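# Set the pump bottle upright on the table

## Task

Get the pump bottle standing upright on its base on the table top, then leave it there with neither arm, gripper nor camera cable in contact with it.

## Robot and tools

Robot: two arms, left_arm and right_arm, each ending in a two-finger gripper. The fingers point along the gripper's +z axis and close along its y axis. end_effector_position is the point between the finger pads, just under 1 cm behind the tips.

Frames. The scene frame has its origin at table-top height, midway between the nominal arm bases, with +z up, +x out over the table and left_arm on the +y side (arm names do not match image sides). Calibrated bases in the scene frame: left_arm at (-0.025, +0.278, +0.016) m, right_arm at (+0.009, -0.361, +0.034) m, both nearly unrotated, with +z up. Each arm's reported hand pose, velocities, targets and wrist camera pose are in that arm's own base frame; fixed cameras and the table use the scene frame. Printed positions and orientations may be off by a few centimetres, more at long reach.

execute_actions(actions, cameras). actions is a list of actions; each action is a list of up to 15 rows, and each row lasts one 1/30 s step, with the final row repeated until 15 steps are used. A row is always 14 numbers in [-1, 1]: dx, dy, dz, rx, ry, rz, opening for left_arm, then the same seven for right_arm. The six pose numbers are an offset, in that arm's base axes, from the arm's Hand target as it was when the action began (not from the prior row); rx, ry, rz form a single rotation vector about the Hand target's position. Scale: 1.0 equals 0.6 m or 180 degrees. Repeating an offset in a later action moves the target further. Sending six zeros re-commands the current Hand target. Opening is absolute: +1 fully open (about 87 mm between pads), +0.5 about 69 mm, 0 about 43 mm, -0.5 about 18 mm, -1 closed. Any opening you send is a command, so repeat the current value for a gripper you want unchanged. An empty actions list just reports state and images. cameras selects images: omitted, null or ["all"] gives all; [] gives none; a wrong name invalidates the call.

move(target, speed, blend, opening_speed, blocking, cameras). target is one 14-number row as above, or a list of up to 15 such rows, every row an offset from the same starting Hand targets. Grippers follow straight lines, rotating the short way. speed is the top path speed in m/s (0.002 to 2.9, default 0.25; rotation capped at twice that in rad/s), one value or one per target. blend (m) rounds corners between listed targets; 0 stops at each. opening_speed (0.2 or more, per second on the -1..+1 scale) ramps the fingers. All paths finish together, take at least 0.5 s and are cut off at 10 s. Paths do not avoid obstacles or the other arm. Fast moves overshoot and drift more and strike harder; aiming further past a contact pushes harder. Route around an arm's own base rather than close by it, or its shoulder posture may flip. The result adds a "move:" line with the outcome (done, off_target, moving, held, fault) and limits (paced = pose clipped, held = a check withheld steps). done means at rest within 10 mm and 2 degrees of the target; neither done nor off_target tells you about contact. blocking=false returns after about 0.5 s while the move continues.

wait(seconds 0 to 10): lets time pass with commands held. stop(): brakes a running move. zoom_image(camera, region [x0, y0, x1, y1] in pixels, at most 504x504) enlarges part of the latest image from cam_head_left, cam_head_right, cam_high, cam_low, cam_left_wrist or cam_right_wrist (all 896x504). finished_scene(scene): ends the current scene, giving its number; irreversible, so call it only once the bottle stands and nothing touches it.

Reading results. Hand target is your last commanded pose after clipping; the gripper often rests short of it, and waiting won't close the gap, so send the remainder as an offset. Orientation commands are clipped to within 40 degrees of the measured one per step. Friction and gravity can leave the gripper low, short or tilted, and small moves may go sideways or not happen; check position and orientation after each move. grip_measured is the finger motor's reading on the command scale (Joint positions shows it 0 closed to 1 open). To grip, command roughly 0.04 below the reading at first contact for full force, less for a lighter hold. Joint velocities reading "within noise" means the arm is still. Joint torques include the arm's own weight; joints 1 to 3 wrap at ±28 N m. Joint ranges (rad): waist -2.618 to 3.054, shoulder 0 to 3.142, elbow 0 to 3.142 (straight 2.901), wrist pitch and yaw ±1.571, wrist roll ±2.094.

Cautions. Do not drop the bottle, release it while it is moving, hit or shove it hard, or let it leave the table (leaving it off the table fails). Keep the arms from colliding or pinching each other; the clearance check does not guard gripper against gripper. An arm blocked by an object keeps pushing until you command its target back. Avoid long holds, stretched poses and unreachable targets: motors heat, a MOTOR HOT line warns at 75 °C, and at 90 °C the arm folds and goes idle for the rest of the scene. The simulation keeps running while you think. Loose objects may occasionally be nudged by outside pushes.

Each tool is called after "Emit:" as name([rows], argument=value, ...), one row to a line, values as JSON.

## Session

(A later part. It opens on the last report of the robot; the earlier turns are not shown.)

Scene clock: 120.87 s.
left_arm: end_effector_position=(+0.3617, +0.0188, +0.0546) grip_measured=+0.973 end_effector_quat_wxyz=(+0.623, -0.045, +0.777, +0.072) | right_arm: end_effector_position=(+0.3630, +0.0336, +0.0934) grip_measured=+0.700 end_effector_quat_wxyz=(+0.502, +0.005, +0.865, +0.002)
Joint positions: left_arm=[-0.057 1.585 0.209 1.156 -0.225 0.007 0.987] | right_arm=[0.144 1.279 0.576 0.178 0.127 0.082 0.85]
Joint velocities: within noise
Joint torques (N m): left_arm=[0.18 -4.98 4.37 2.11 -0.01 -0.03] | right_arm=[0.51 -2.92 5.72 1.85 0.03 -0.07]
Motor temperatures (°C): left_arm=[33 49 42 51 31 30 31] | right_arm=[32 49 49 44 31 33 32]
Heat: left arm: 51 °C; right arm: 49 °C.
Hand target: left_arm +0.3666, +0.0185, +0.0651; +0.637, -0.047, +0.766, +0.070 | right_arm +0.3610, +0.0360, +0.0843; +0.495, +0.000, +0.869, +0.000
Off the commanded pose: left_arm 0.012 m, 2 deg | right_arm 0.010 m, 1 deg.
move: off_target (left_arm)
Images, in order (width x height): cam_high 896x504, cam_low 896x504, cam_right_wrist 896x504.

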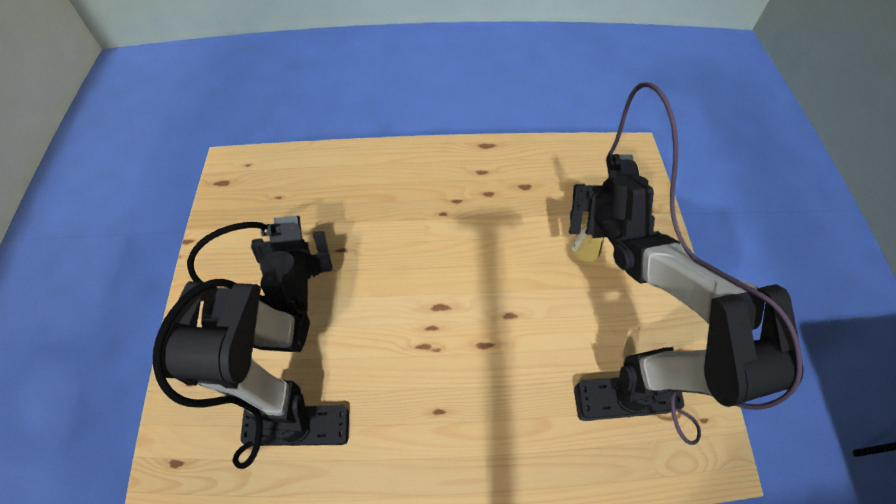

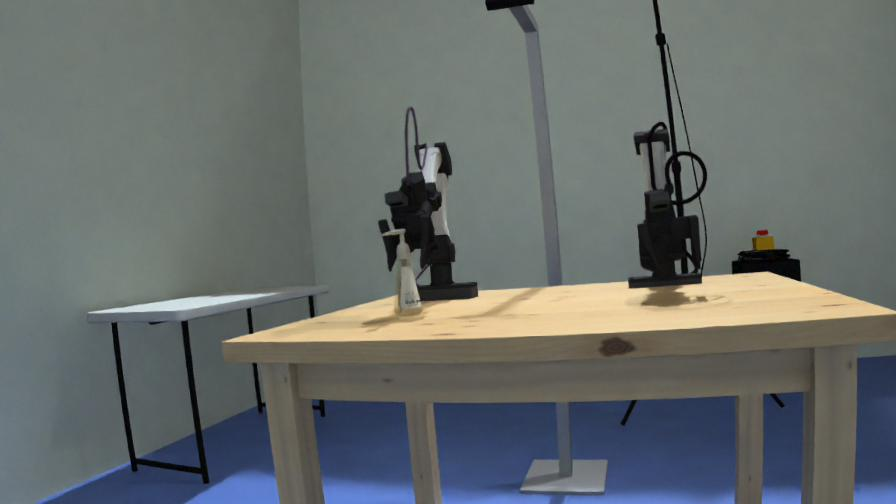

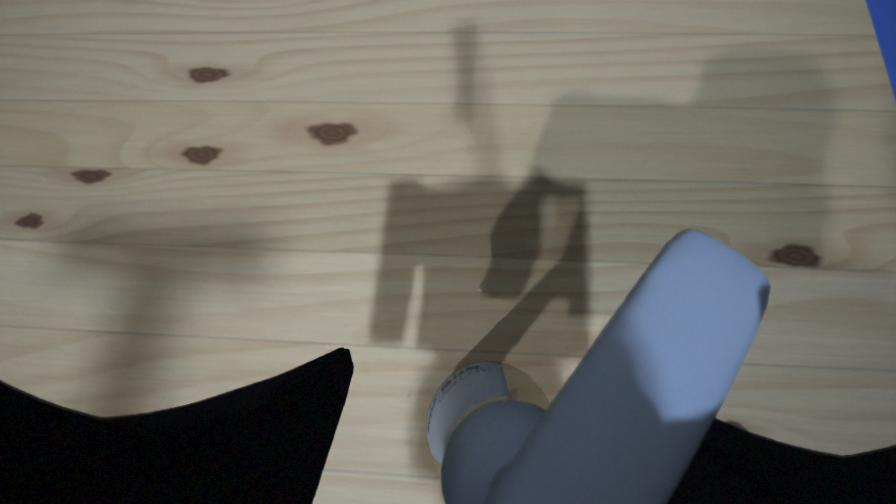

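Emit:
move([
  [0,0,0,0,0,0,1,-0.05,0,0.015,0,0,0,0.7],
  [0,0,0,0,0,0,1,-0.18,0,0.06,0,0,0,0.7],
], speed=0.12, blend=0.02)

Emit:
zoom_image(camera="cam_low", region=[330, 180, 480, 340])

Scene clock: 124.80 s.
left_arm: end_effector_position=(+0.3617, +0.0188, +0.0546) grip_measured=+0.973 end_effector_quat_wxyz=(+0.623, -0.045, +0.777, +0.072) | right_arm: end_effector_position=(+0.2560, +0.0365, +0.1232) grip_measured=+0.700 end_effector_quat_wxyz=(+0.498, -0.003, +0.867, +0.002)
Joint positions: left_arm=[-0.057 1.585 0.209 1.156 -0.225 0.007 0.987] | right_arm=[0.274 0.681 0.466 -0.329 0.228 0.137 0.85]
Joint velocities: within noise
Joint torques (N m): left_arm=[0.18 -5 4.37 2.11 -0.01 -0.03] | right_arm=[0.29 -1.17 6.94 1.63 0.14 0.06]
Motor temperatures (°C): left_arm=[33 49 42 51 31 30 31] | right_arm=[32 49 48 44 31 33 32]
Heat: left arm: 51 °C; right arm: 49 °C.
Hand target: left_arm +0.3666, +0.0185, +0.0651; +0.637, -0.047, +0.766, +0.070 | right_arm +0.2531, +0.0360, +0.1204; +0.495, +0.000, +0.869, +0.000
Off the commanded pose: left_arm 0.012 m, 2 deg | right_arm 0.004 m, 1 deg.
move: off_target (left_arm); blend cut to 0.0155 m at target 1

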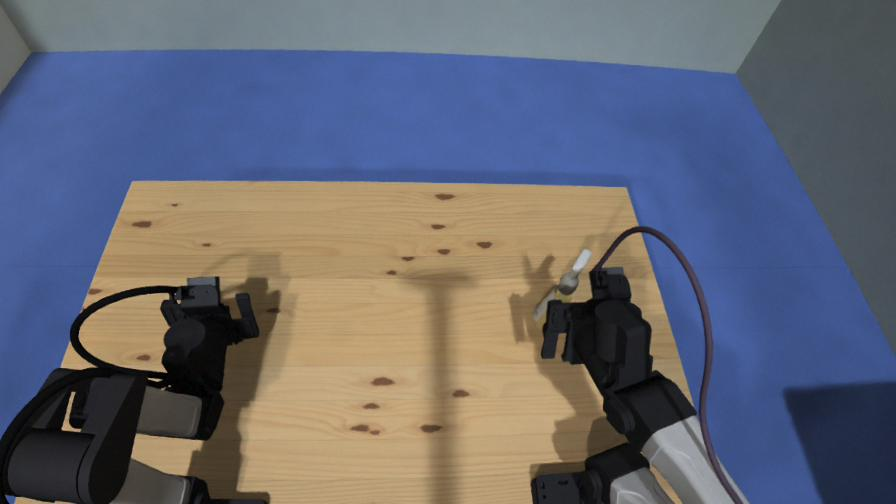

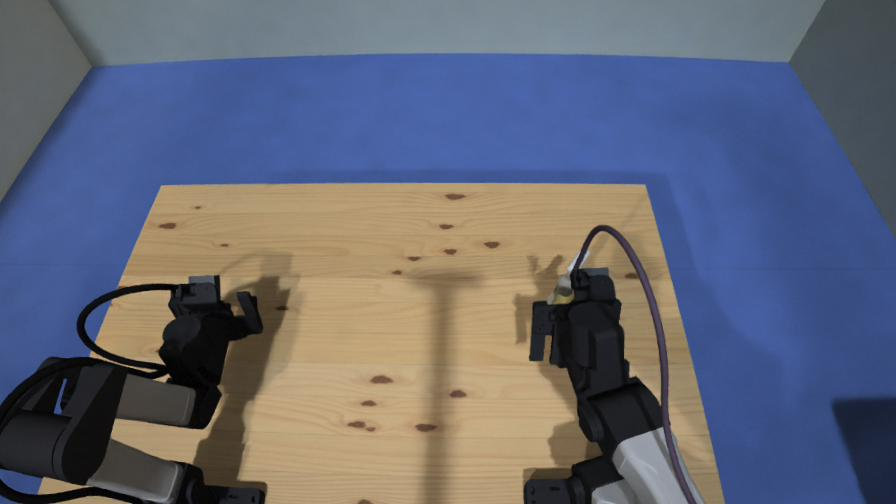

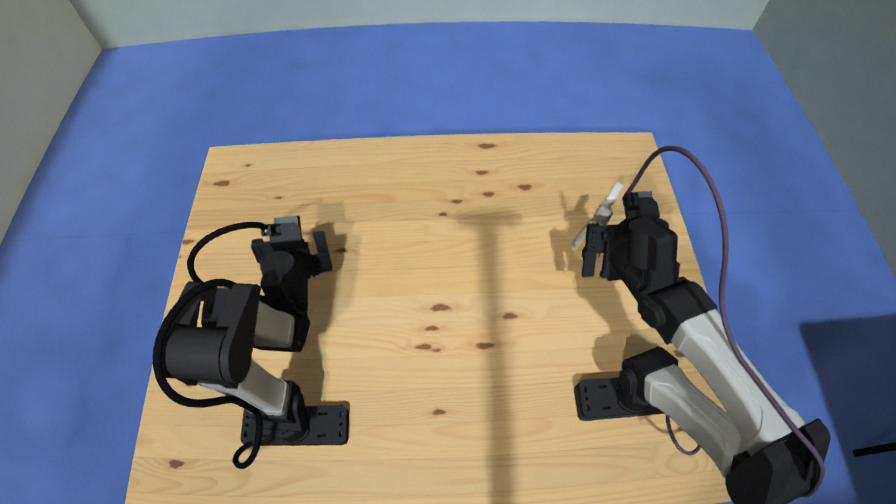

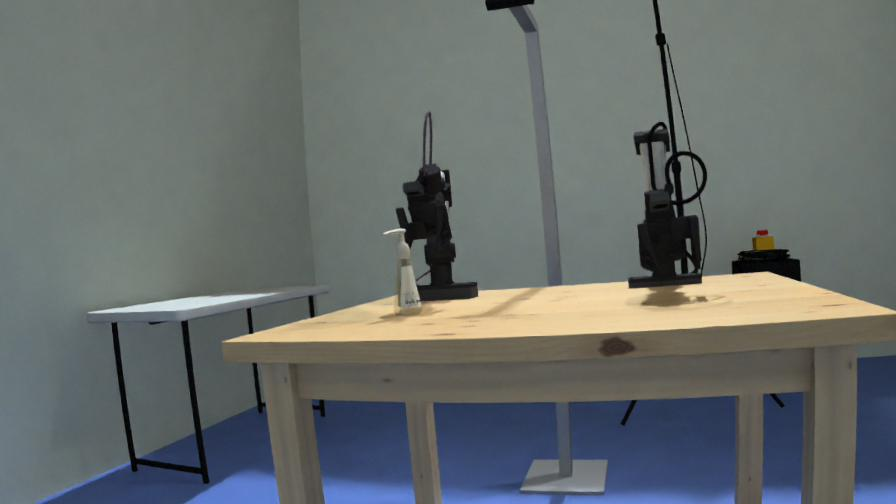

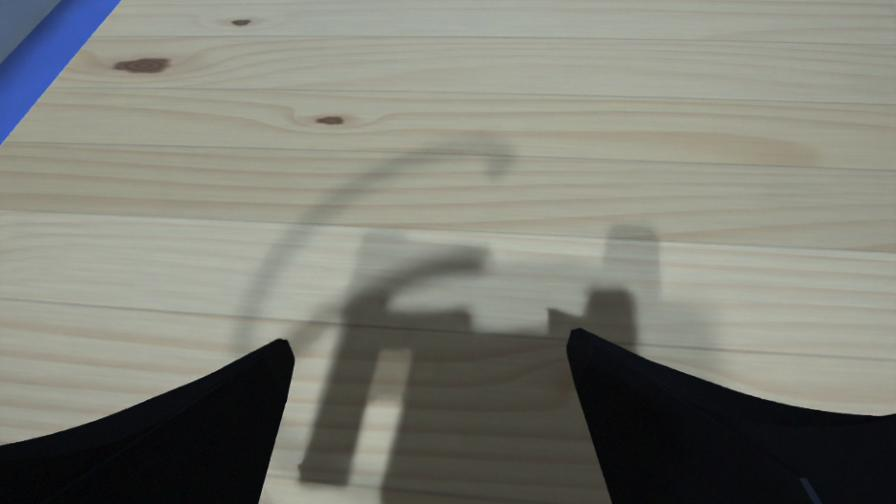

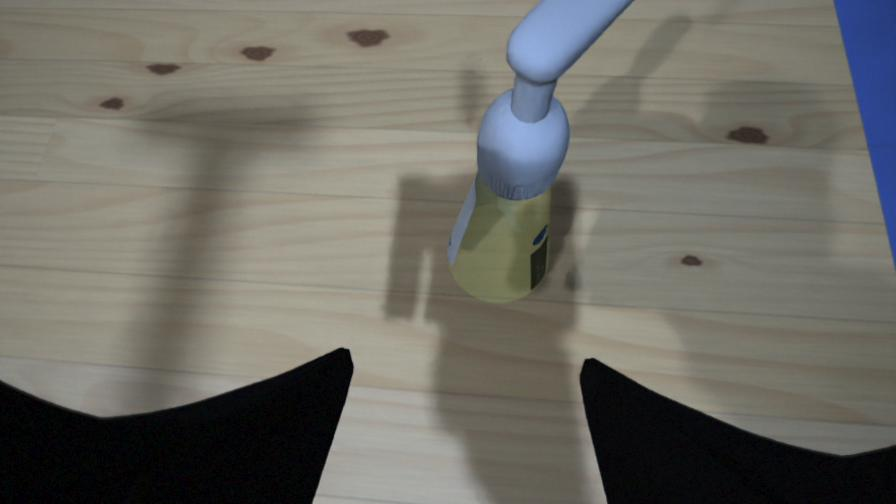

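Scaled by 3.150 from the camera's 896x504 image, which has a finer 1280x720 frame.

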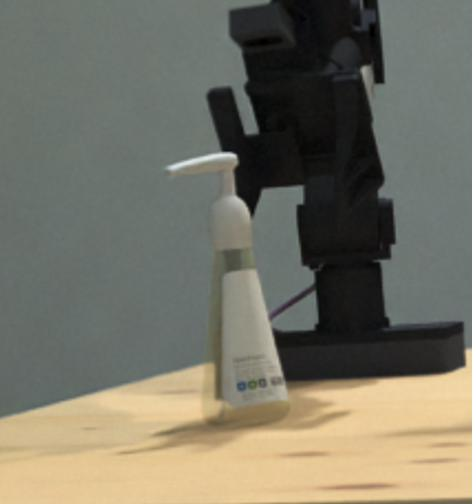

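Emit:
finished_scene(scene=2)

The scene is finished: the task was done.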